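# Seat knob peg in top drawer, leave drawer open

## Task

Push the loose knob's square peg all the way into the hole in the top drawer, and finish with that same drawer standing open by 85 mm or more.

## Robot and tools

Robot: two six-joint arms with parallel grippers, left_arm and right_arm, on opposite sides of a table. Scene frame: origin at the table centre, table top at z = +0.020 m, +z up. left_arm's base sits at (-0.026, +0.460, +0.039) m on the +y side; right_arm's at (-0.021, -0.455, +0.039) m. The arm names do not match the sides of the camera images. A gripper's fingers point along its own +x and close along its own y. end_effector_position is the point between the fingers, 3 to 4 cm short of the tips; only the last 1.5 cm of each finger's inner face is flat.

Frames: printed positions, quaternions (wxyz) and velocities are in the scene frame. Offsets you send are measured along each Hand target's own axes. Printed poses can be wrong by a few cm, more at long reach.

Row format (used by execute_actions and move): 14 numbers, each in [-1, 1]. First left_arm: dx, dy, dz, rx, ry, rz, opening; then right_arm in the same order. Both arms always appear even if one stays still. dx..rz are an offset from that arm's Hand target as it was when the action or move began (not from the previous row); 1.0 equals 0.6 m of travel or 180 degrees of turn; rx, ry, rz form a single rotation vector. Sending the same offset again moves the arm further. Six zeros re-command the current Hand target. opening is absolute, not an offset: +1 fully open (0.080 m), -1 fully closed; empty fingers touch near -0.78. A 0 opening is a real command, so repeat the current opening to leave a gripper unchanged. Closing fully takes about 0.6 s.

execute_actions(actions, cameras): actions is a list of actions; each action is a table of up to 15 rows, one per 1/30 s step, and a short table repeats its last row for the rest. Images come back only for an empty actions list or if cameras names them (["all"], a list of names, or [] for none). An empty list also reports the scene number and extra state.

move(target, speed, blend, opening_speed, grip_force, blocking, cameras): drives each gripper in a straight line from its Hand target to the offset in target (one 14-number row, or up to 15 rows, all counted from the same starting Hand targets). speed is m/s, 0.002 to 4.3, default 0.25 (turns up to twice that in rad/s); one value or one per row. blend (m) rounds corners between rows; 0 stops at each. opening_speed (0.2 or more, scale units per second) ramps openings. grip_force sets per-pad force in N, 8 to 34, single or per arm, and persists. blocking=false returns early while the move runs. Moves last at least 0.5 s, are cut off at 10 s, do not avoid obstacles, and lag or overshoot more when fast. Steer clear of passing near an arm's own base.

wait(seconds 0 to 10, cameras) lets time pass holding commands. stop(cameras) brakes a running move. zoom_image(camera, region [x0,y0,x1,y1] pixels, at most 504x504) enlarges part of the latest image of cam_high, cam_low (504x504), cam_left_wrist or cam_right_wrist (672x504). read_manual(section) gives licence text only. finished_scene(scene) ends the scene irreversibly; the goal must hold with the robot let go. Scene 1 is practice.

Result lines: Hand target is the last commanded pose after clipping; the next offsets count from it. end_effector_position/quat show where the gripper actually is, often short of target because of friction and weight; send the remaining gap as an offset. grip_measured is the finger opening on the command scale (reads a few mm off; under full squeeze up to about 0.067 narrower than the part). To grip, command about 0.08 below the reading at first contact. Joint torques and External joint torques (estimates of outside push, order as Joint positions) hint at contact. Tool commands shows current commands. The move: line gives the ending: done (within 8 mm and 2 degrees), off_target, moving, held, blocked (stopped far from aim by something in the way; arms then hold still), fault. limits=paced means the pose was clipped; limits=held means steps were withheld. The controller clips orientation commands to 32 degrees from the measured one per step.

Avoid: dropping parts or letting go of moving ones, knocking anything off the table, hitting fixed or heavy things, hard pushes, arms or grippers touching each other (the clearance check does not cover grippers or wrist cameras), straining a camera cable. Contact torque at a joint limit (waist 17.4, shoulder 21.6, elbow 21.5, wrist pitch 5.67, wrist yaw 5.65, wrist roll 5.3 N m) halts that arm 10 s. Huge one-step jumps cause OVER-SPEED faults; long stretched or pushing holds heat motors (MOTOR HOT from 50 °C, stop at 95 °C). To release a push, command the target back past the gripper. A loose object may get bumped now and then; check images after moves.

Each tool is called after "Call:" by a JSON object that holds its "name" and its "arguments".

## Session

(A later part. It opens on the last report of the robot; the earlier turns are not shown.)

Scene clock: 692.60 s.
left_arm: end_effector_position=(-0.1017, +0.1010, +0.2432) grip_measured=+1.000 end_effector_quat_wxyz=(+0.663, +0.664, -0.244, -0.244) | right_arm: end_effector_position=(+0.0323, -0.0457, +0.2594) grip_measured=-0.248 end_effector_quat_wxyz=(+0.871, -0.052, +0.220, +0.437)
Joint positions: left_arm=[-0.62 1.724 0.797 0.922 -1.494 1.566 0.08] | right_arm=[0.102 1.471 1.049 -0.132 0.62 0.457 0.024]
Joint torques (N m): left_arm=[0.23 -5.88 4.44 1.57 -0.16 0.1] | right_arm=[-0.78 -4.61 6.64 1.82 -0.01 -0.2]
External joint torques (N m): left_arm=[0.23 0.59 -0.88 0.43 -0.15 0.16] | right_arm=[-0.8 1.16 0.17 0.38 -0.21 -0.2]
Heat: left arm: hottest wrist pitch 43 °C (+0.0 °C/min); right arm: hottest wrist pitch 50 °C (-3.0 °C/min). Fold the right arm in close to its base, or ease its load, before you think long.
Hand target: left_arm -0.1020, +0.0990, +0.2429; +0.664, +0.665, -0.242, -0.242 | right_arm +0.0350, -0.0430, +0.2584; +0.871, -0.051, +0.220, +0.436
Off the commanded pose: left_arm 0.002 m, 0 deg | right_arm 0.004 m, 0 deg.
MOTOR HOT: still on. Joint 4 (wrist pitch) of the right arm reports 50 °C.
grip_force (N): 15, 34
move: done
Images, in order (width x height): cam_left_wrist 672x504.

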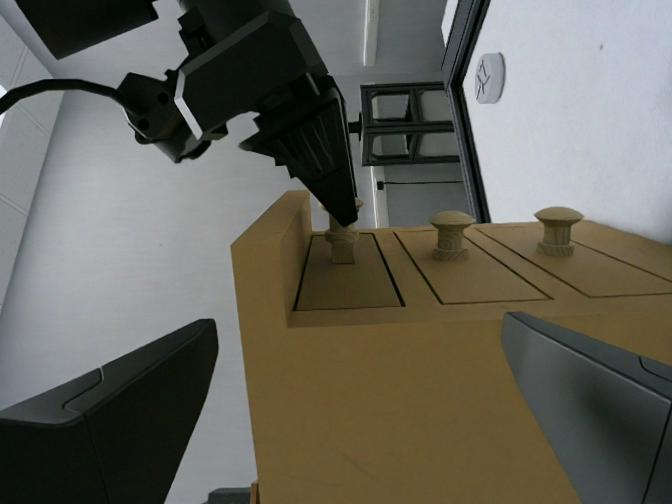

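Call:
{"name": "move", "arguments": {"target": [[0,0,0,0,0,0,1.0,-0.01918,0.00236,0.00199,0,0,0,-0.36],[0,0,0,0,0,0,1.0,-0.00749,0.00113,-0.00356,0,0,0,-0.36],[0,0,0,0,0,0,1.0,-0.0007,0.00086,-0.00041,0,0,0,-0.36]], "speed": [0.03,0.03,0.02], "cameras": ["cam_left_wrist"]}}

Call:
{"name": "zoom_image", "arguments": {"camera": "cam_left_wrist", "region": [322, 236, 364, 278]}}

Scene clock: 695.10 s.
left_arm: end_effector_position=(-0.1017, +0.1010, +0.2432) grip_measured=+1.000 end_effector_quat_wxyz=(+0.663, +0.664, -0.244, -0.244) | right_arm: end_effector_position=(+0.0323, -0.0460, +0.2589) grip_measured=-0.248 end_effector_quat_wxyz=(+0.871, -0.052, +0.220, +0.436)
Joint positions: left_arm=[-0.62 1.724 0.797 0.922 -1.494 1.566 0.08] | right_arm=[0.103 1.471 1.047 -0.131 0.623 0.458 0.024]
Joint torques (N m): left_arm=[0.22 -5.89 4.46 1.57 -0.15 0.1] | right_arm=[-0.76 -4.79 6.82 1.66 0.03 -0.14]
External joint torques (N m): left_arm=[0.22 0.52 -0.81 0.44 -0.15 0.15] | right_arm=[-0.77 0.88 0.42 0.24 -0.16 -0.14]
Heat: left arm: hottest wrist pitch 43 °C (+0.0 °C/min); right arm: hottest wrist pitch 50 °C (-3.0 °C/min). Fold the right arm in close to its base, or ease its load, before you think long.
Hand target: left_arm -0.1020, +0.0990, +0.2429; +0.664, +0.665, -0.242, -0.242 | right_arm +0.0344, -0.0431, +0.2585; +0.871, -0.051, +0.219, +0.436
Off the commanded pose: left_arm 0.002 m, 0 deg | right_arm 0.004 m, 0 deg.
MOTOR HOT: still on. Joint 4 (wrist pitch) of the right arm reports 50 °C.
grip_force (N): 15, 34
move: done
Images, in order (width x height): cam_left_wrist 672x504.

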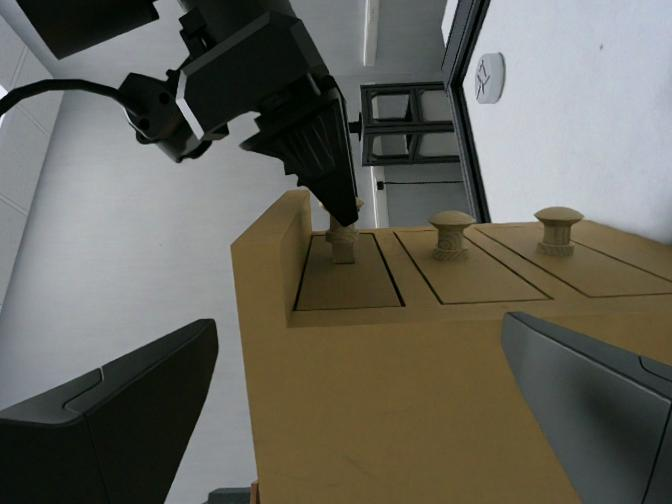

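Scaled by 12.000 from the camera's 672x504 image, which has a finer 960x720 frame.

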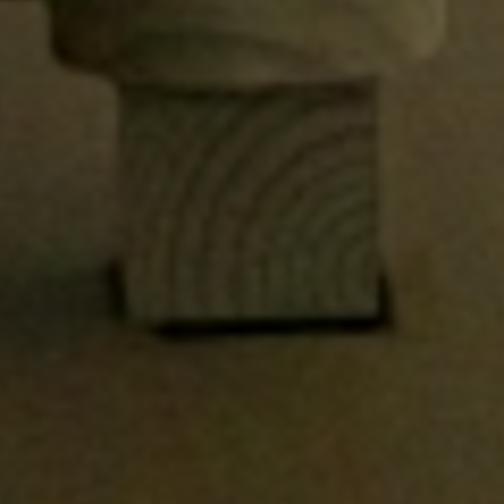

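Call:
{"name": "move", "arguments": {"target": [0,0,0,0,0,0,1.0,-0.0009,0.00168,-0.00082,0,0,0,-0.36], "speed": 0.02, "cameras": ["cam_left_wrist"]}}

Call:
{"name": "zoom_image", "arguments": {"camera": "cam_left_wrist", "region": [322, 236, 364, 278]}}

Scene clock: 696.30 s.
left_arm: end_effector_position=(-0.1017, +0.1010, +0.2432) grip_measured=+1.000 end_effector_quat_wxyz=(+0.663, +0.664, -0.244, -0.244) | right_arm: end_effector_position=(+0.0323, -0.0459, +0.2588) grip_measured=-0.248 end_effector_quat_wxyz=(+0.871, -0.052, +0.220, +0.436)
Joint positions: left_arm=[-0.62 1.724 0.797 0.922 -1.494 1.566 0.08] | right_arm=[0.103 1.471 1.047 -0.13 0.623 0.458 0.024]
Joint torques (N m): left_arm=[0.24 -5.9 4.45 1.57 -0.16 0.1] | right_arm=[-0.56 -4.51 6.89 1.62 0.1 -0.06]
External joint torques (N m): left_arm=[0.23 0.55 -0.86 0.43 -0.15 0.15] | right_arm=[-0.55 1.13 0.55 0.22 -0.1 -0.06]
Heat: left arm: hottest wrist pitch 43 °C (+0.0 °C/min); right arm: hottest wrist pitch 50 °C (-3.0 °C/min). Fold the right arm in close to its base, or ease its load, before you think long.
Hand target: left_arm -0.1020, +0.0990, +0.2429; +0.664, +0.665, -0.242, -0.242 | right_arm +0.0331, -0.0429, +0.2584; +0.871, -0.051, +0.219, +0.436
Off the commanded pose: left_arm 0.002 m, 0 deg | right_arm 0.003 m, 0 deg.
MOTOR HOT: still on. Joint 4 (wrist pitch) of the right arm reports 50 °C.
grip_force (N): 15, 34
move: done
Images, in order (width x height): cam_left_wrist 672x504.

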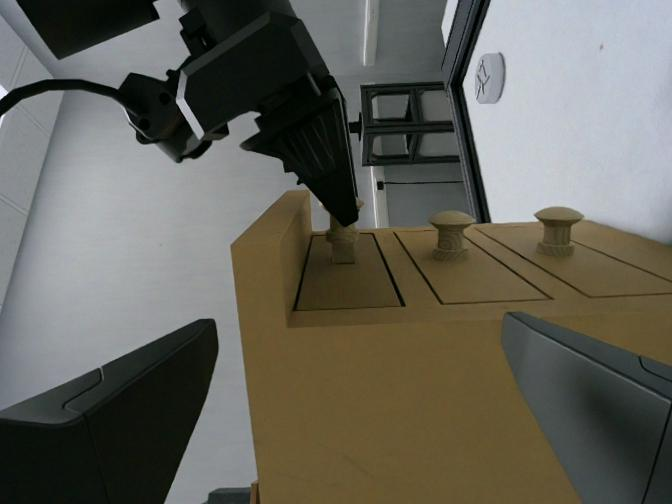

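Scaled by 12.000 from the camera's 672x504 image, which has a finer 960x720 frame.

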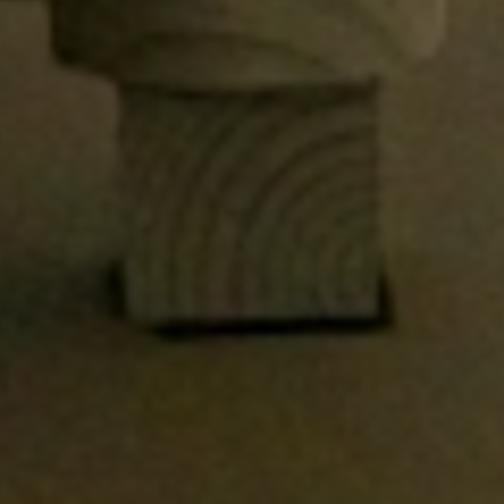

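Call:
{"name": "move", "arguments": {"target": [[0,0,0,0,0,0,1.0,-0.01924,0.00153,0.00205,0,0,0,-0.36],[0,0,0,0,0,0,1.0,-0.00604,0.00024,-0.0028,0,0,0,-0.36],[0,0,0,0,0,0,1.0,0.00076,-0.00003,0.00035,0,0,0,-0.36]], "speed": [0.03,0.03,0.02], "cameras": ["cam_left_wrist"]}}

Call:
{"name": "zoom_image", "arguments": {"camera": "cam_left_wrist", "region": [322, 236, 364, 278]}}

Scene clock: 698.53 s.
left_arm: end_effector_position=(-0.1017, +0.1010, +0.2432) grip_measured=+1.000 end_effector_quat_wxyz=(+0.663, +0.664, -0.244, -0.244) | right_arm: end_effector_position=(+0.0315, -0.0456, +0.2577) grip_measured=-0.248 end_effector_quat_wxyz=(+0.871, -0.053, +0.220, +0.436)
Joint positions: left_arm=[-0.62 1.724 0.797 0.922 -1.494 1.566 0.08] | right_arm=[0.105 1.475 1.047 -0.13 0.624 0.46 0.024]
Joint torques (N m): left_arm=[0.23 -5.89 4.46 1.57 -0.16 0.09] | right_arm=[-0.49 -4.75 7.03 1.69 -0.01 -0.15]
External joint torques (N m): left_arm=[0.17 0.58 -0.87 0.43 -0.15 0.15] | right_arm=[-0.44 0.95 0.63 0.27 -0.21 -0.15]
Heat: left arm: hottest wrist pitch 43 °C (+0.0 °C/min); right arm: hottest wrist pitch 50 °C (-2.0 °C/min). Fold the right arm in close to its base, or ease its load, before you think long.
Hand target: left_arm -0.1020, +0.0990, +0.2429; +0.664, +0.665, -0.242, -0.242 | right_arm +0.0335, -0.0426, +0.2584; +0.871, -0.051, +0.219, +0.436
Off the commanded pose: left_arm 0.002 m, 0 deg | right_arm 0.004 m, 0 deg.
MOTOR HOT: still on. Joint 4 (wrist pitch) of the right arm reports 50 °C.
grip_force (N): 15, 34
move: done
Images, in order (width x height): cam_left_wrist 672x504.

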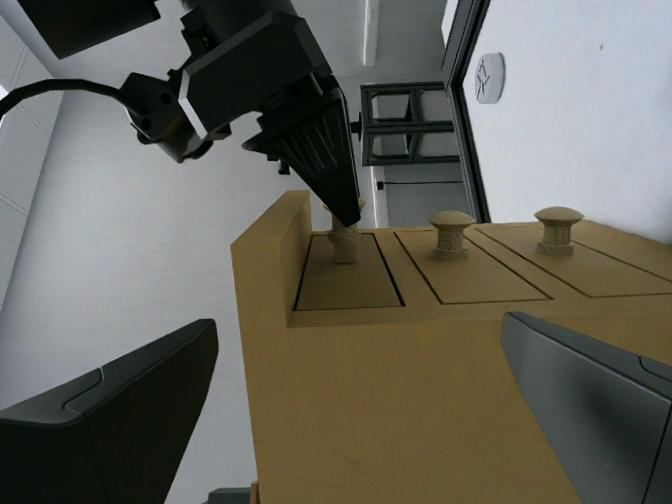

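Scaled by 12.000 from the camera's 672x504 image, which has a finer 960x720 frame.

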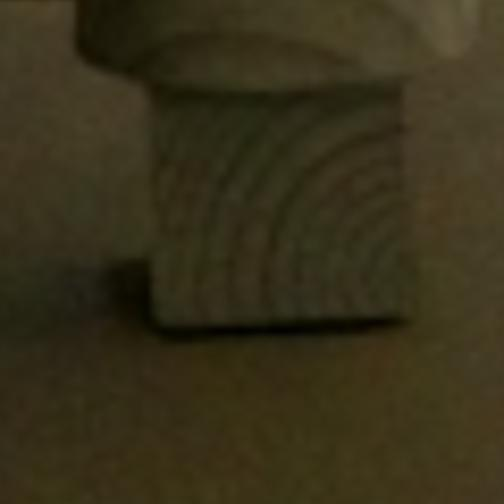

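Call:
{"name": "move", "arguments": {"target": [[0,0,0,0,0,0,1.0,-0.01993,0.00169,0.00356,0,0,0,-0.36],[0,0,0,0,0,0,1.0,-0.00701,0.00046,-0.00069,0,0,0,-0.36],[0,0,0,0,0,0,1.0,-0.00097,0.00022,0.00211,0,0,0,-0.36]], "speed": [0.03,0.03,0.02], "cameras": ["cam_left_wrist"]}}

Call:
{"name": "zoom_image", "arguments": {"camera": "cam_left_wrist", "region": [322, 236, 364, 278]}}

Scene clock: 700.63 s.
left_arm: end_effector_position=(-0.1017, +0.1010, +0.2432) grip_measured=+1.000 end_effector_quat_wxyz=(+0.663, +0.664, -0.244, -0.244) | right_arm: end_effector_position=(+0.0317, -0.0460, +0.2568) grip_measured=-0.248 end_effector_quat_wxyz=(+0.871, -0.056, +0.221, +0.435)
Joint positions: left_arm=[-0.62 1.724 0.797 0.922 -1.494 1.566 0.08] | right_arm=[0.104 1.475 1.047 -0.135 0.623 0.46 0.024]
Joint torques (N m): left_arm=[0.24 -5.88 4.47 1.57 -0.16 0.1] | right_arm=[-0.58 -5.16 7.52 1.54 0.07 -0.17]
External joint torques (N m): left_arm=[0.24 0.57 -0.83 0.43 -0.15 0.15] | right_arm=[-0.58 0.42 1.2 0.14 -0.12 -0.17]
Heat: left arm: hottest wrist pitch 43 °C (+0.0 °C/min); right arm: hottest wrist pitch 50 °C (-3.0 °C/min). Fold the right arm in close to its base, or ease its load, before you think long.
Hand target: left_arm -0.1020, +0.0990, +0.2429; +0.664, +0.665, -0.242, -0.242 | right_arm +0.0334, -0.0426, +0.2597; +0.871, -0.051, +0.219, +0.436
Off the commanded pose: left_arm 0.002 m, 0 deg | right_arm 0.005 m, 1 deg.
MOTOR HOT: still on. Joint 4 (wrist pitch) of the right arm reports 50 °C.
grip_force (N): 15, 34
move: done
Images, in order (width x height): cam_left_wrist 672x504.

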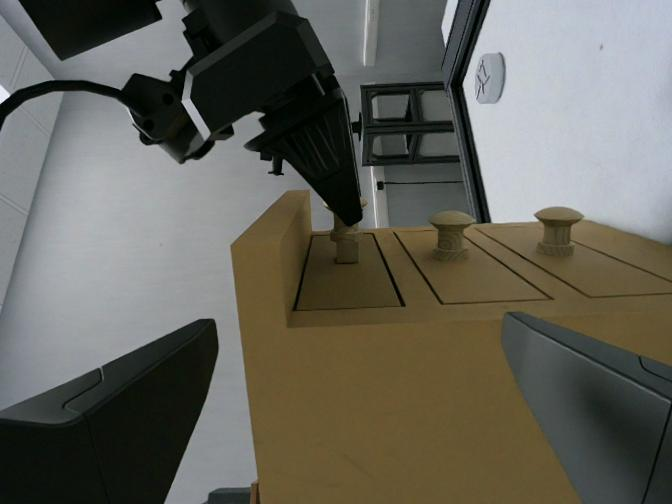

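Scaled by 12.000 from the camera's 672x504 image, which has a finer 960x720 frame.

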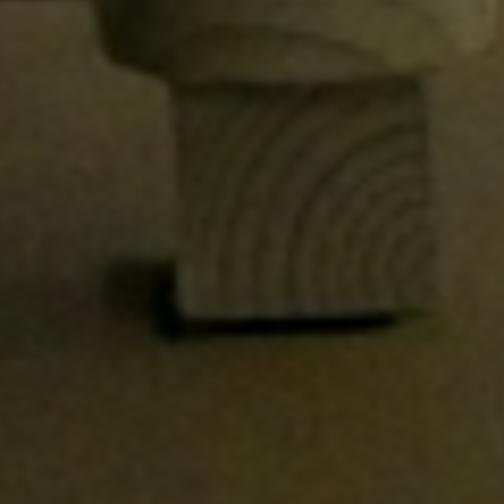

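Call:
{"name": "move", "arguments": {"target": [[0,0,0,0,0,0,1.0,-0.03917,0.00322,0.0056,0,0,0,-0.36],[0,0,0,0,0,0,1.0,-0.0072,0.00022,-0.00425,0,0,0,-0.36]], "speed": [0.05,0.04], "cameras": ["cam_left_wrist"]}}

Call:
{"name": "zoom_image", "arguments": {"camera": "cam_left_wrist", "region": [322, 236, 364, 278]}}

Scene clock: 704.13 s.
left_arm: end_effector_position=(-0.1017, +0.1010, +0.2432) grip_measured=+1.000 end_effector_quat_wxyz=(+0.663, +0.664, -0.244, -0.244) | right_arm: end_effector_position=(+0.0295, -0.0469, +0.2612) grip_measured=-0.248 end_effector_quat_wxyz=(+0.871, -0.049, +0.219, +0.436)
Joint positions: left_arm=[-0.62 1.724 0.797 0.922 -1.494 1.566 0.08] | right_arm=[0.112 1.466 1.05 -0.138 0.63 0.467 0.024]
Joint torques (N m): left_arm=[0.23 -5.9 4.45 1.57 -0.16 0.1] | right_arm=[0.05 -5.42 6.16 1.39 0.19 -0.12]
External joint torques (N m): left_arm=[0.22 0.52 -0.81 0.45 -0.15 0.15] | right_arm=[0.03 0.22 -0.23 -0.01 -0.01 -0.11]
Heat: left arm: hottest wrist pitch 43 °C (+0.0 °C/min); right arm: hottest wrist pitch 50 °C (-3.0 °C/min). Fold the right arm in close to its base, or ease its load, before you think long.
Hand target: left_arm -0.1020, +0.0990, +0.2429; +0.664, +0.665, -0.242, -0.242 | right_arm +0.0302, -0.0464, +0.2592; +0.871, -0.051, +0.220, +0.436
Off the commanded pose: left_arm 0.002 m, 0 deg | right_arm 0.002 m, 0 deg.
MOTOR HOT: still on. Joint 4 (wrist pitch) of the right arm reports 50 °C.
grip_force (N): 15, 34
move: done
Images, in order (width x height): cam_left_wrist 672x504.

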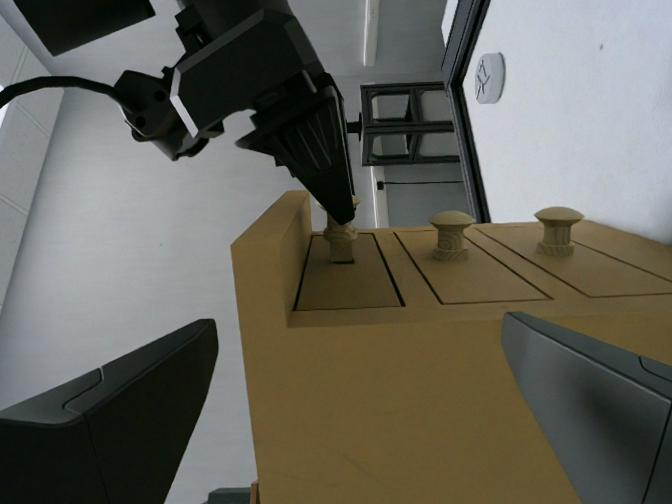

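Scaled by 12.000 from the camera's 672x504 image, which has a finer 960x720 frame.

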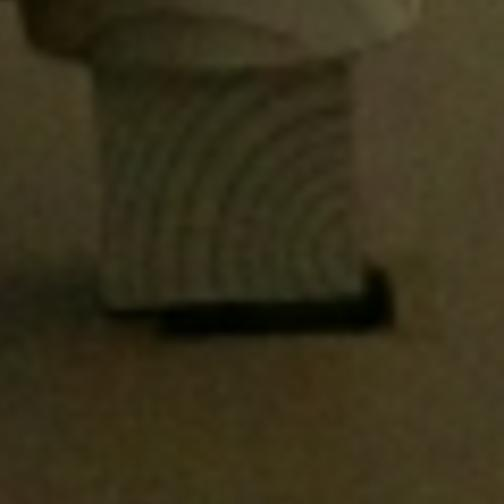

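Call:
{"name": "move", "arguments": {"target": [0,0,0,0,0,0,1.0,0.0023,-0.00069,-0.00026,0,0,0,-0.36], "speed": 0.02, "cameras": ["cam_left_wrist"]}}

Call:
{"name": "zoom_image", "arguments": {"camera": "cam_left_wrist", "region": [322, 236, 364, 278]}}

Scene clock: 705.30 s.
left_arm: end_effector_position=(-0.1017, +0.1010, +0.2432) grip_measured=+1.000 end_effector_quat_wxyz=(+0.663, +0.664, -0.244, -0.244) | right_arm: end_effector_position=(+0.0304, -0.0462, +0.2608) grip_measured=-0.248 end_effector_quat_wxyz=(+0.871, -0.049, +0.219, +0.436)
Joint positions: left_arm=[-0.62 1.724 0.797 0.922 -1.494 1.566 0.08] | right_arm=[0.109 1.468 1.049 -0.133 0.628 0.465 0.024]
Joint torques (N m): left_arm=[0.22 -5.89 4.47 1.57 -0.15 0.1] | right_arm=[-0.31 -5.61 6.02 1.39 0.16 -0.13]
External joint torques (N m): left_arm=[0.19 0.5 -0.81 0.44 -0.15 0.15] | right_arm=[-0.31 0.06 -0.39 -0.03 -0.04 -0.13]
Heat: left arm: hottest wrist pitch 43 °C (+0.0 °C/min); right arm: hottest wrist pitch 50 °C (-2.0 °C/min). Fold the right arm in close to its base, or ease its load, before you think long.
Hand target: left_arm -0.1020, +0.0990, +0.2429; +0.664, +0.665, -0.242, -0.242 | right_arm +0.0313, -0.0458, +0.2585; +0.871, -0.051, +0.219, +0.436
Off the commanded pose: left_arm 0.002 m, 0 deg | right_arm 0.002 m, 0 deg.
MOTOR HOT: still on. Joint 4 (wrist pitch) of the right arm reports 50 °C.
grip_force (N): 15, 34
move: done
Images, in order (width x height): cam_left_wrist 672x504.

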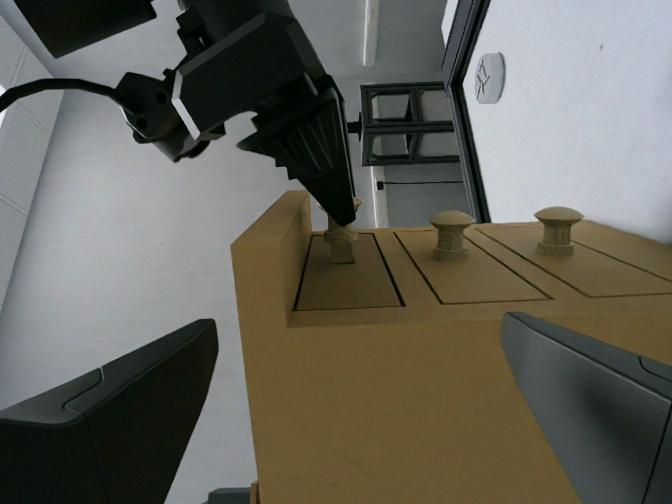

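Scaled by 12.000 from the camera's 672x504 image, which has a finer 960x720 frame.

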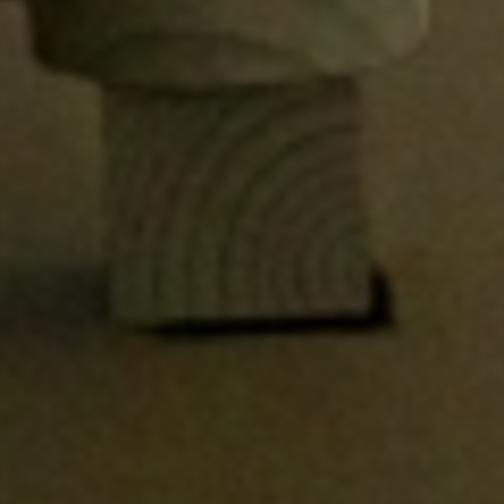

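Call:
{"name": "move", "arguments": {"target": [0,0,0,0,0,0,1.0,0.00152,-0.00048,-0.00055,0,0,0,-0.36], "speed": 0.02, "cameras": ["cam_left_wrist"]}}

Call:
{"name": "zoom_image", "arguments": {"camera": "cam_left_wrist", "region": [322, 236, 364, 278]}}

Scene clock: 707.30 s.
left_arm: end_effector_position=(-0.1017, +0.1010, +0.2432) grip_measured=+1.000 end_effector_quat_wxyz=(+0.663, +0.664, -0.244, -0.244) | right_arm: end_effector_position=(+0.0308, -0.0461, +0.2602) grip_measured=-0.248 end_effector_quat_wxyz=(+0.871, -0.049, +0.219, +0.436)
Joint positions: left_arm=[-0.62 1.724 0.797 0.922 -1.494 1.566 0.08] | right_arm=[0.108 1.469 1.047 -0.13 0.627 0.463 0.024]
Joint torques (N m): left_arm=[0.24 -5.89 4.45 1.57 -0.15 0.1] | right_arm=[-0.12 -5.29 6.16 1.48 0.09 -0.11]
External joint torques (N m): left_arm=[0.23 0.52 -0.81 0.45 -0.15 0.15] | right_arm=[-0.08 0.41 -0.29 0.05 -0.11 -0.11]
Heat: left arm: hottest wrist pitch 43 °C (+0.0 °C/min); right arm: hottest wrist pitch 50 °C (-2.0 °C/min). Fold the right arm in close to its base, or ease its load, before you think long.
Hand target: left_arm -0.1020, +0.0990, +0.2429; +0.664, +0.665, -0.242, -0.242 | right_arm +0.0319, -0.0453, +0.2577; +0.871, -0.051, +0.219, +0.436
Off the commanded pose: left_arm 0.002 m, 0 deg | right_arm 0.003 m, 0 deg.
MOTOR HOT: still on. Joint 4 (wrist pitch) of the right arm reports 50 °C.
grip_force (N): 15, 34
move: done
Images, in order (width x height): cam_left_wrist 672x504.

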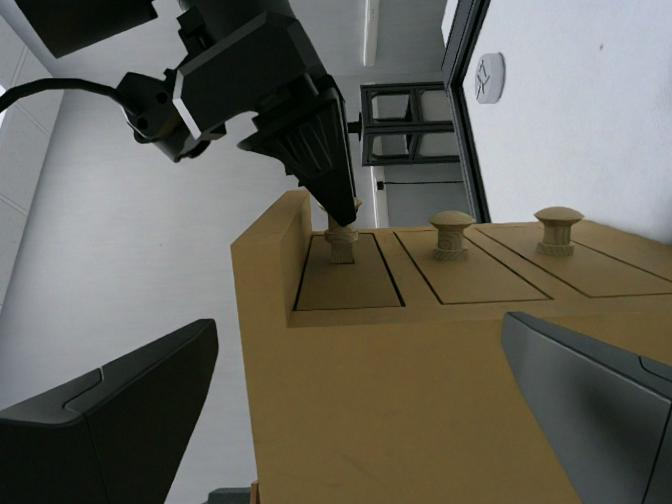

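Scaled by 12.000 from the camera's 672x504 image, which has a finer 960x720 frame.

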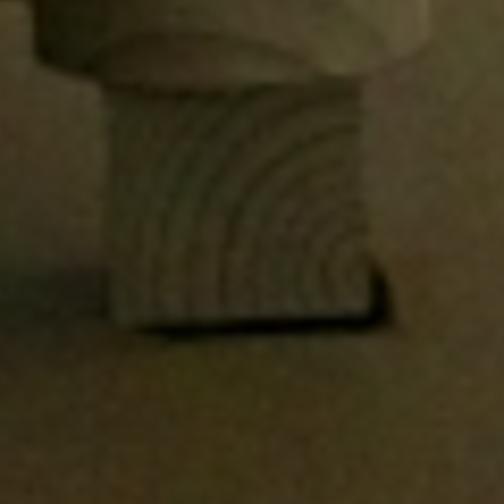

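Call:
{"name": "move", "arguments": {"target": [[0,0,0,0,0,0,1.0,-0.0205,0.0035,0.00495,0,0,0,-0.36],[0,0,0,0,0,0,1.0,-0.00067,0.00164,-0.0012,0,0,0,-0.36]], "speed": [0.04,0.03], "cameras": ["cam_left_wrist"]}}

Call:
{"name": "zoom_image", "arguments": {"camera": "cam_left_wrist", "region": [322, 236, 364, 278]}}

Scene clock: 709.27 s.
left_arm: end_effector_position=(-0.1017, +0.1010, +0.2432) grip_measured=+1.000 end_effector_quat_wxyz=(+0.663, +0.664, -0.244, -0.244) | right_arm: end_effector_position=(+0.0299, -0.0457, +0.2593) grip_measured=-0.248 end_effector_quat_wxyz=(+0.871, -0.049, +0.220, +0.436)
Joint positions: left_arm=[-0.62 1.724 0.797 0.922 -1.494 1.566 0.08] | right_arm=[0.11 1.472 1.047 -0.129 0.628 0.466 0.024]
Joint torques (N m): left_arm=[0.24 -5.88 4.46 1.57 -0.15 0.1] | right_arm=[-0.23 -5.43 6 1.42 0.14 -0.11]
External joint torques (N m): left_arm=[0.18 0.55 -0.83 0.44 -0.15 0.15] | right_arm=[-0.15 0.27 -0.41 0 -0.07 -0.1]
Heat: left arm: hottest wrist pitch 43 °C (+0.0 °C/min); right arm: hottest wrist pitch 50 °C (-1.0 °C/min). Fold the right arm in close to its base, or ease its load, before you think long.
Hand target: left_arm -0.1020, +0.0990, +0.2429; +0.664, +0.665, -0.242, -0.242 | right_arm +0.0306, -0.0452, +0.2575; +0.871, -0.051, +0.220, +0.436
Off the commanded pose: left_arm 0.002 m, 0 deg | right_arm 0.002 m, 0 deg.
MOTOR HOT: still on. Joint 4 (wrist pitch) of the right arm reports 50 °C.
grip_force (N): 15, 34
move: done
Images, in order (width x height): cam_left_wrist 672x504.

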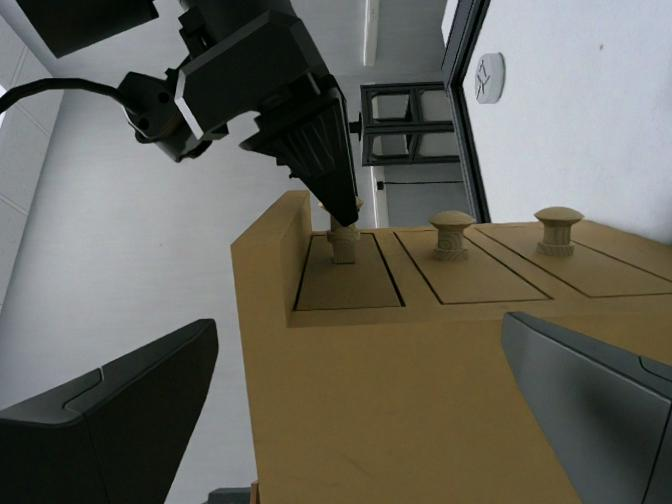

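Scaled by 12.000 from the camera's 672x504 image, which has a finer 960x720 frame.

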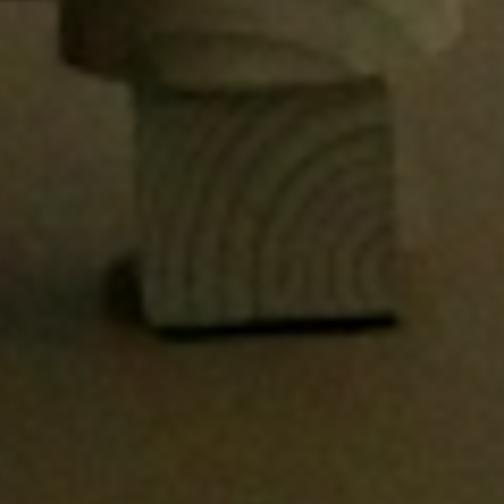

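Call:
{"name": "move", "arguments": {"target": [[0,0,0,0,0,0,1.0,-0.02138,0.00203,0.00672,0,0,0,-0.36],[0,0,0,0,0,0,1.0,-0.00083,0.00019,0.00181,0,0,0,-0.36]], "speed": [0.04,0.03], "cameras": ["cam_left_wrist"]}}

Call:
{"name": "zoom_image", "arguments": {"camera": "cam_left_wrist", "region": [322, 236, 364, 278]}}

Scene clock: 711.10 s.
left_arm: end_effector_position=(-0.1017, +0.1010, +0.2432) grip_measured=+1.000 end_effector_quat_wxyz=(+0.663, +0.664, -0.244, -0.244) | right_arm: end_effector_position=(+0.0299, -0.0463, +0.2589) grip_measured=-0.248 end_effector_quat_wxyz=(+0.871, -0.051, +0.220, +0.436)
Joint positions: left_arm=[-0.62 1.724 0.797 0.922 -1.494 1.566 0.08] | right_arm=[0.11 1.471 1.047 -0.134 0.629 0.466 0.024]
Joint torques (N m): left_arm=[0.23 -5.9 4.46 1.57 -0.16 0.1] | right_arm=[-0.11 -5.55 6.38 1.4 0.16 -0.11]
External joint torques (N m): left_arm=[0.2 0.57 -0.86 0.42 -0.15 0.15] | right_arm=[-0.09 0.08 0 0 -0.04 -0.11]
Heat: left arm: hottest wrist pitch 43 °C (+0.0 °C/min); right arm: hottest wrist pitch 49 °C (-2.0 °C/min). Fold the right arm in close to its base, or ease its load, before you think long.
Hand target: left_arm -0.1020, +0.0990, +0.2429; +0.664, +0.665, -0.242, -0.242 | right_arm +0.0306, -0.0452, +0.2587; +0.871, -0.051, +0.219, +0.436
Off the commanded pose: left_arm 0.002 m, 0 deg | right_arm 0.001 m, 0 deg.
MOTOR HOT: still on. Joint 4 (wrist pitch) of the right arm reports 49 °C.
grip_force (N): 15, 34
move: done
Images, in order (width x height): cam_left_wrist 672x504.

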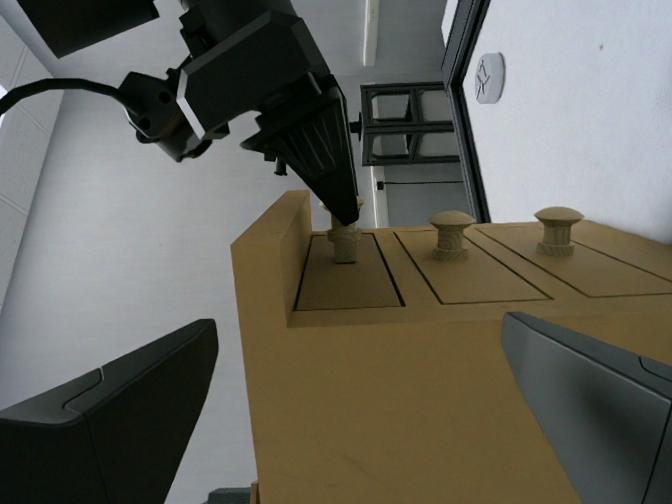

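Scaled by 12.000 from the camera's 672x504 image, which has a finer 960x720 frame.

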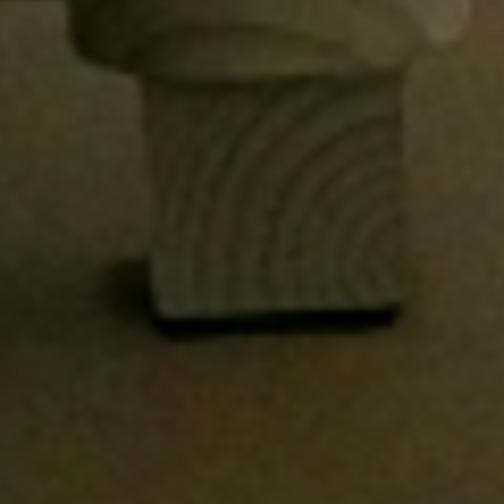

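Call:
{"name": "move", "arguments": {"target": [[0,0,0,0,0,0,1.0,-0.03919,0.00289,0.00562,0,0,0,-0.36],[0,0,0,0,0,0,1.0,-0.00146,-0.00029,-0.00083,0,0,0,-0.36]], "speed": [0.05,0.04], "cameras": ["cam_left_wrist"]}}

Call:
{"name": "zoom_image", "arguments": {"camera": "cam_left_wrist", "region": [322, 236, 364, 278]}}

Scene clock: 713.20 s.
left_arm: end_effector_position=(-0.1017, +0.1010, +0.2432) grip_measured=+1.000 end_effector_quat_wxyz=(+0.663, +0.664, -0.244, -0.244) | right_arm: end_effector_position=(+0.0296, -0.0468, +0.2599) grip_measured=-0.248 end_effector_quat_wxyz=(+0.871, -0.050, +0.220, +0.436)
Joint positions: left_arm=[-0.62 1.724 0.797 0.922 -1.494 1.566 0.08] | right_arm=[0.112 1.468 1.047 -0.135 0.63 0.467 0.024]
Joint torques (N m): left_arm=[0.25 -5.89 4.46 1.57 -0.15 0.1] | right_arm=[-0.17 -5.57 6.06 1.38 0.14 -0.1]
External joint torques (N m): left_arm=[0.28 0.58 -0.85 0.43 -0.15 0.15] | right_arm=[-0.17 0.11 -0.37 -0.05 -0.05 -0.1]
Heat: left arm: hottest wrist pitch 43 °C (+0.0 °C/min); right arm: hottest wrist pitch 49 °C (-1.0 °C/min). Fold the right arm in close to its base, or ease its load, before you think long.
Hand target: left_arm -0.1020, +0.0990, +0.2429; +0.664, +0.665, -0.242, -0.242 | right_arm +0.0301, -0.0461, +0.2585; +0.871, -0.051, +0.220, +0.436
Off the commanded pose: left_arm 0.002 m, 0 deg | right_arm 0.002 m, 0 deg.
MOTOR HOT: still on. Joint 4 (wrist pitch) of the right arm reports 49 °C.
grip_force (N): 15, 34
move: done
Images, in order (width x height): cam_left_wrist 672x504.

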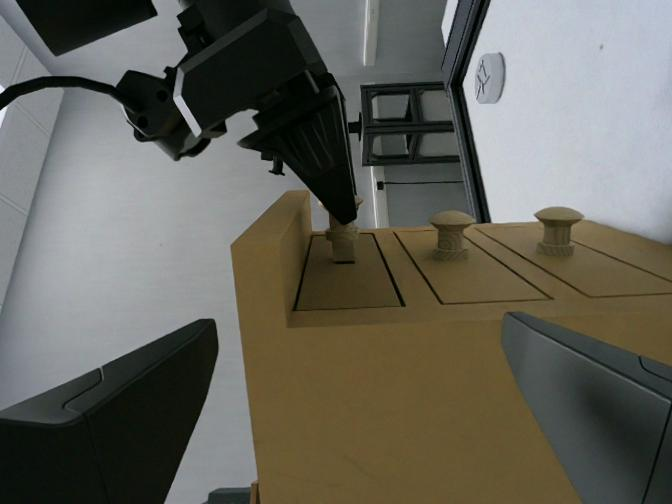

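Scaled by 12.000 from the camera's 672x504 image, which has a finer 960x720 frame.

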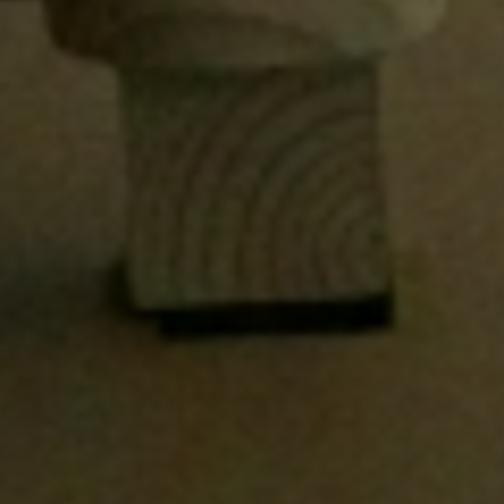

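Call:
{"name": "move", "arguments": {"target": [0,0,0,0,0,0,1.0,0.00195,0.0004,0.00095,-0.00015,-0.0022,0.00015,-0.36], "speed": 0.02, "cameras": ["cam_left_wrist"]}}

Call:
{"name": "zoom_image", "arguments": {"camera": "cam_left_wrist", "region": [322, 236, 364, 278]}}

Scene clock: 714.17 s.
left_arm: end_effector_position=(-0.1017, +0.1010, +0.2432) grip_measured=+1.000 end_effector_quat_wxyz=(+0.663, +0.664, -0.244, -0.244) | right_arm: end_effector_position=(+0.0296, -0.0455, +0.2604) grip_measured=-0.248 end_effector_quat_wxyz=(+0.871, -0.048, +0.217, +0.437)
Joint positions: left_arm=[-0.62 1.724 0.797 0.922 -1.494 1.566 0.08] | right_arm=[0.112 1.47 1.045 -0.122 0.63 0.461 0.024]
Joint torques (N m): left_arm=[0.24 -5.9 4.47 1.57 -0.15 0.1] | right_arm=[-0.27 -5.4 6.11 1.48 0.24 -0.14]
External joint torques (N m): left_arm=[0.27 0.53 -0.81 0.44 -0.14 0.15] | right_arm=[-0.28 0.23 -0.28 0.06 0.05 -0.13]
Heat: left arm: hottest wrist pitch 43 °C (+0.0 °C/min); right arm: hottest wrist pitch 49 °C (-1.0 °C/min). Fold the right arm in close to its base, or ease its load, before you think long.
Hand target: left_arm -0.1020, +0.0990, +0.2429; +0.664, +0.665, -0.242, -0.242 | right_arm +0.0307, -0.0449, +0.2586; +0.872, -0.050, +0.216, +0.437
Off the commanded pose: left_arm 0.002 m, 0 deg | right_arm 0.002 m, 0 deg.
MOTOR HOT: still on. Joint 4 (wrist pitch) of the right arm reports 49 °C.
grip_force (N): 15, 34
move: done
Images, in order (width x height): cam_left_wrist 672x504.

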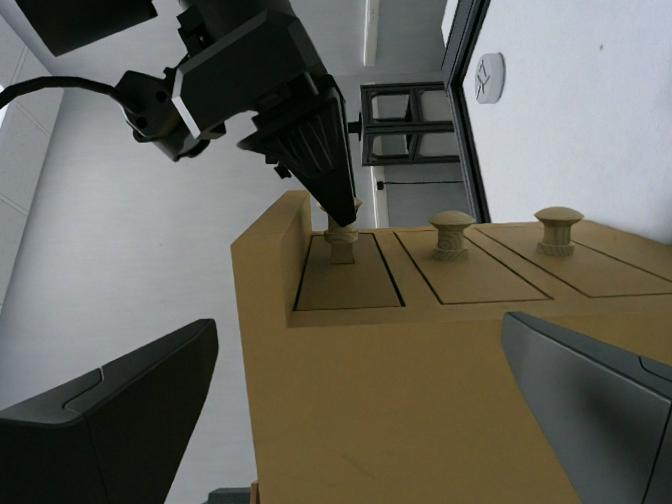

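Scaled by 12.000 from the camera's 672x504 image, which has a finer 960x720 frame.

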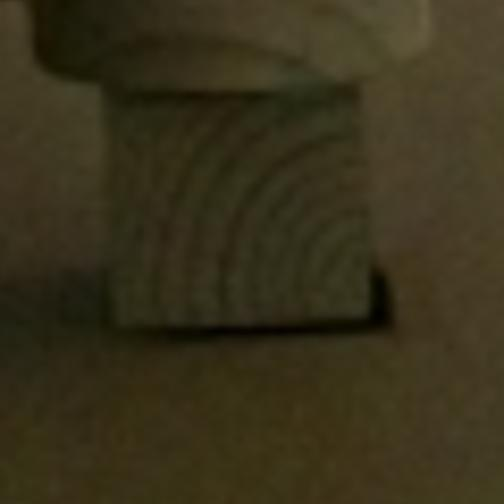

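Call:
{"name": "move", "arguments": {"target": [0,0,0,0,0,0,1.0,0.0007,-0.00073,-0.00043,0,0,0,-0.36], "speed": 0.02, "cameras": ["cam_left_wrist"]}}

Call:
{"name": "zoom_image", "arguments": {"camera": "cam_left_wrist", "region": [322, 236, 364, 278]}}

Scene clock: 715.13 s.
left_arm: end_effector_position=(-0.1017, +0.1010, +0.2432) grip_measured=+1.000 end_effector_quat_wxyz=(+0.663, +0.664, -0.244, -0.244) | right_arm: end_effector_position=(+0.0299, -0.0455, +0.2601) grip_measured=-0.248 end_effector_quat_wxyz=(+0.872, -0.048, +0.216, +0.437)
Joint positions: left_arm=[-0.62 1.724 0.797 0.922 -1.494 1.566 0.08] | right_arm=[0.111 1.47 1.043 -0.119 0.63 0.46 0.024]
Joint torques (N m): left_arm=[0.24 -5.9 4.46 1.57 -0.15 0.09] | right_arm=[-0.39 -5.51 6.07 1.49 0.19 -0.14]
External joint torques (N m): left_arm=[0.25 0.45 -0.8 0.46 -0.15 0.14] | right_arm=[-0.39 0.19 -0.33 0.07 -0.01 -0.14]
Heat: left arm: hottest wrist pitch 43 °C (+0.0 °C/min); right arm: hottest wrist pitch 49 °C (-1.0 °C/min). Fold the right arm in close to its base, or ease its load, before you think long.
Hand target: left_arm -0.1020, +0.0990, +0.2429; +0.664, +0.665, -0.242, -0.242 | right_arm +0.0313, -0.0449, +0.2581; +0.872, -0.050, +0.216, +0.437
Off the commanded pose: left_arm 0.002 m, 0 deg | right_arm 0.002 m, 0 deg.
MOTOR HOT: still on. Joint 4 (wrist pitch) of the right arm reports 49 °C.
grip_force (N): 15, 34
move: done
Images, in order (width x height): cam_left_wrist 672x504.

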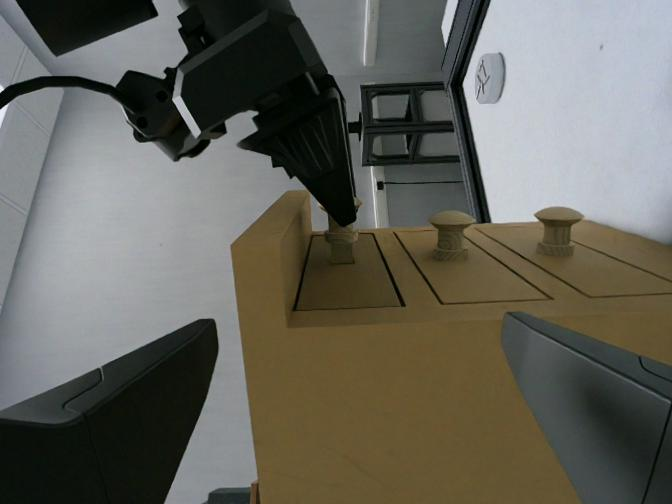

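Scaled by 12.000 from the camera's 672x504 image, which has a finer 960x720 frame.

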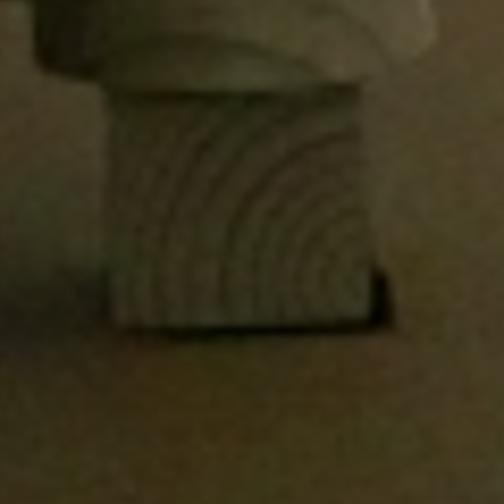

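Call:
{"name": "move", "arguments": {"target": [0,0,0,0,0,0,1.0,0.00039,-0.00042,-0.00088,0,0,0,-0.36], "speed": 0.02, "cameras": ["cam_left_wrist"]}}

Call:
{"name": "zoom_image", "arguments": {"camera": "cam_left_wrist", "region": [322, 236, 364, 278]}}

Scene clock: 716.03 s.
left_arm: end_effector_position=(-0.1017, +0.1010, +0.2432) grip_measured=+1.000 end_effector_quat_wxyz=(+0.663, +0.664, -0.244, -0.244) | right_arm: end_effector_position=(+0.0299, -0.0455, +0.2598) grip_measured=-0.248 end_effector_quat_wxyz=(+0.872, -0.048, +0.216, +0.438)
Joint positions: left_arm=[-0.62 1.724 0.797 0.922 -1.494 1.566 0.08] | right_arm=[0.111 1.47 1.041 -0.116 0.63 0.46 0.024]
Joint torques (N m): left_arm=[0.24 -5.89 4.46 1.57 -0.15 0.1] | right_arm=[-0.41 -5.5 5.97 1.48 0.12 -0.13]
External joint torques (N m): left_arm=[0.24 0.6 -0.87 0.42 -0.15 0.15] | right_arm=[-0.43 0.11 -0.37 0.08 -0.06 -0.13]
Heat: left arm: hottest wrist pitch 43 °C (+0.0 °C/min); right arm: hottest wrist pitch 49 °C (-1.0 °C/min). Fold the right arm in close to its base, or ease its load, before you think long.
Hand target: left_arm -0.1020, +0.0990, +0.2429; +0.664, +0.665, -0.242, -0.242 | right_arm +0.0313, -0.0451, +0.2575; +0.872, -0.050, +0.216, +0.437
Off the commanded pose: left_arm 0.002 m, 0 deg | right_arm 0.003 m, 0 deg.
MOTOR HOT: still on. Joint 4 (wrist pitch) of the right arm reports 49 °C.
grip_force (N): 15, 34
move: done
Images, in order (width x height): cam_left_wrist 672x504.

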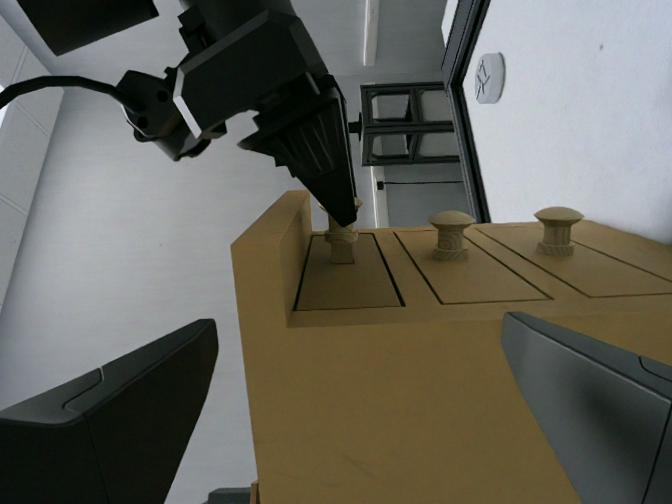

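Scaled by 12.000 from the camera's 672x504 image, which has a finer 960x720 frame.

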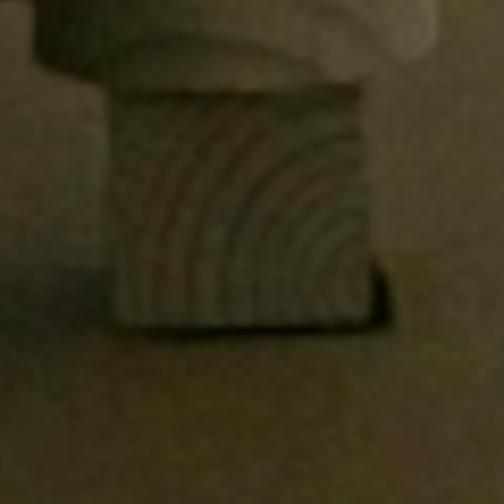

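Call:
{"name": "move", "arguments": {"target": [0,0,0,0,0,0,1.0,0.0031,-0.0006,0.0014,0,0,0,-0.36], "speed": 0.02, "cameras": ["cam_left_wrist"]}}

Call:
{"name": "zoom_image", "arguments": {"camera": "cam_left_wrist", "region": [322, 236, 364, 278]}}

Scene clock: 716.93 s.
left_arm: end_effector_position=(-0.1017, +0.1010, +0.2432) grip_measured=+1.000 end_effector_quat_wxyz=(+0.663, +0.664, -0.244, -0.244) | right_arm: end_effector_position=(+0.0309, -0.0454, +0.2595) grip_measured=-0.248 end_effector_quat_wxyz=(+0.872, -0.049, +0.216, +0.437)
Joint positions: left_arm=[-0.62 1.724 0.797 0.922 -1.494 1.566 0.08] | right_arm=[0.108 1.471 1.041 -0.115 0.628 0.457 0.024]
Joint torques (N m): left_arm=[0.24 -5.88 4.45 1.57 -0.15 0.1] | right_arm=[-0.67 -4.98 6.11 1.6 0.03 -0.14]
External joint torques (N m): left_arm=[0.24 0.55 -0.83 0.44 -0.15 0.15] | right_arm=[-0.69 0.71 -0.31 0.18 -0.16 -0.14]
Heat: left arm: hottest wrist pitch 43 °C (+0.0 °C/min); right arm: hottest wrist pitch 49 °C (-1.0 °C/min). Fold the right arm in close to its base, or ease its load, before you think long.
Hand target: left_arm -0.1020, +0.0990, +0.2429; +0.664, +0.665, -0.242, -0.242 | right_arm +0.0330, -0.0437, +0.2575; +0.872, -0.050, +0.216, +0.437
Off the commanded pose: left_arm 0.002 m, 0 deg | right_arm 0.003 m, 0 deg.
MOTOR HOT: still on. Joint 4 (wrist pitch) of the right arm reports 49 °C.
grip_force (N): 15, 34
move: done
Images, in order (width x height): cam_left_wrist 672x504.

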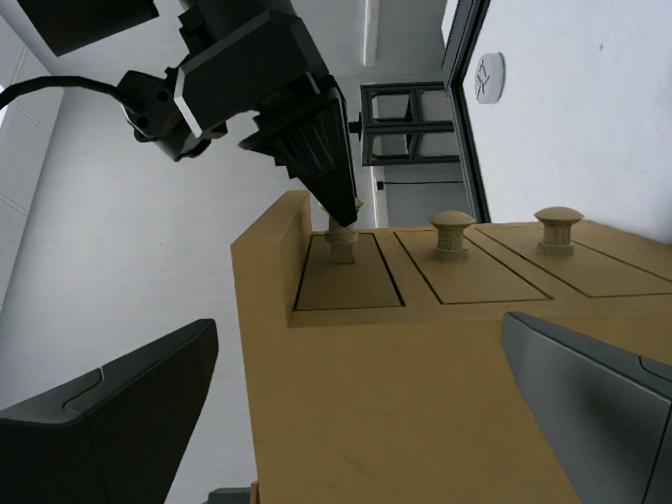

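Scaled by 12.000 from the camera's 672x504 image, which has a finer 960x720 frame.

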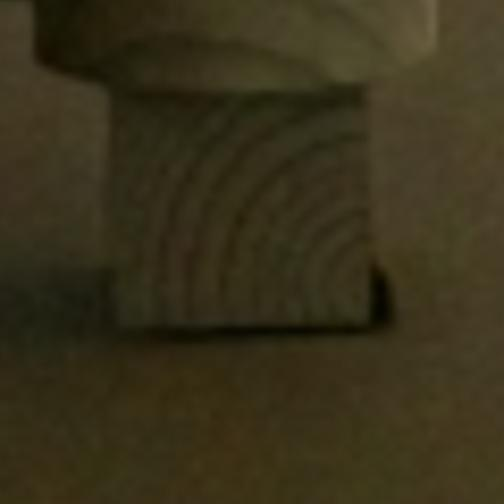

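Call:
{"name": "move", "arguments": {"target": [0,0,0,0,0,0,1.0,0.0033,-0.00065,0.0010,0,0,0,-0.36], "speed": 0.02, "cameras": ["cam_left_wrist"]}}

Call:
{"name": "zoom_image", "arguments": {"camera": "cam_left_wrist", "region": [322, 236, 364, 278]}}

Scene clock: 718.10 s.
left_arm: end_effector_position=(-0.1017, +0.1010, +0.2432) grip_measured=+1.000 end_effector_quat_wxyz=(+0.663, +0.664, -0.244, -0.244) | right_arm: end_effector_position=(+0.0318, -0.0451, +0.2589) grip_measured=-0.248 end_effector_quat_wxyz=(+0.872, -0.050, +0.216, +0.437)
Joint positions: left_arm=[-0.62 1.724 0.797 0.922 -1.494 1.566 0.08] | right_arm=[0.105 1.473 1.041 -0.114 0.627 0.454 0.024]
Joint torques (N m): left_arm=[0.25 -5.9 4.47 1.58 -0.15 0.1] | right_arm=[-0.78 -4.65 6.6 1.81 -0.03 -0.16]
External joint torques (N m): left_arm=[0.29 0.53 -0.84 0.44 -0.15 0.16] | right_arm=[-0.82 1.07 0.17 0.38 -0.22 -0.16]
Heat: left arm: hottest wrist pitch 43 °C (+0.0 °C/min); right arm: hottest wrist pitch 49 °C (-1.0 °C/min). Fold the right arm in close to its base, or ease its load, before you think long.
Hand target: left_arm -0.1020, +0.0990, +0.2429; +0.664, +0.665, -0.242, -0.242 | right_arm +0.0345, -0.0423, +0.2571; +0.872, -0.050, +0.216, +0.437
Off the commanded pose: left_arm 0.002 m, 0 deg | right_arm 0.004 m, 0 deg.
MOTOR HOT: still on. Joint 4 (wrist pitch) of the right arm reports 49 °C.
grip_force (N): 15, 34
move: done
Images, in order (width x height): cam_left_wrist 672x504.

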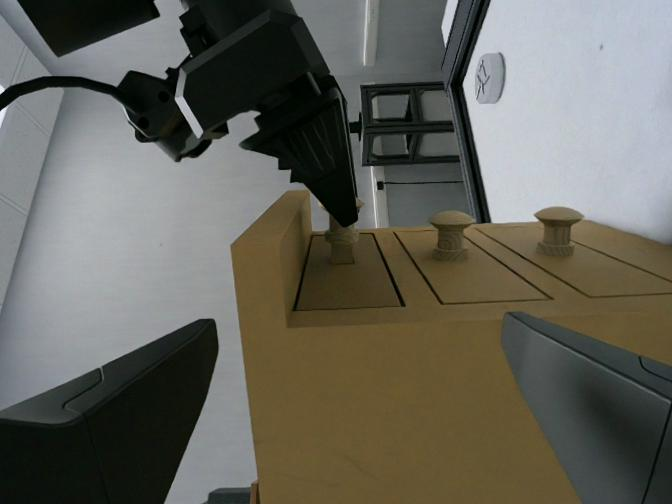

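Scaled by 12.000 from the camera's 672x504 image, which has a finer 960x720 frame.

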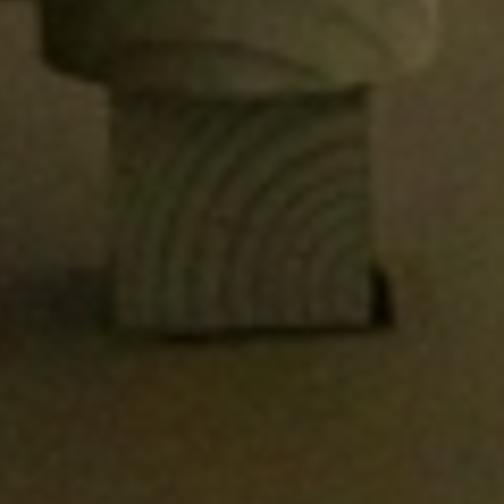

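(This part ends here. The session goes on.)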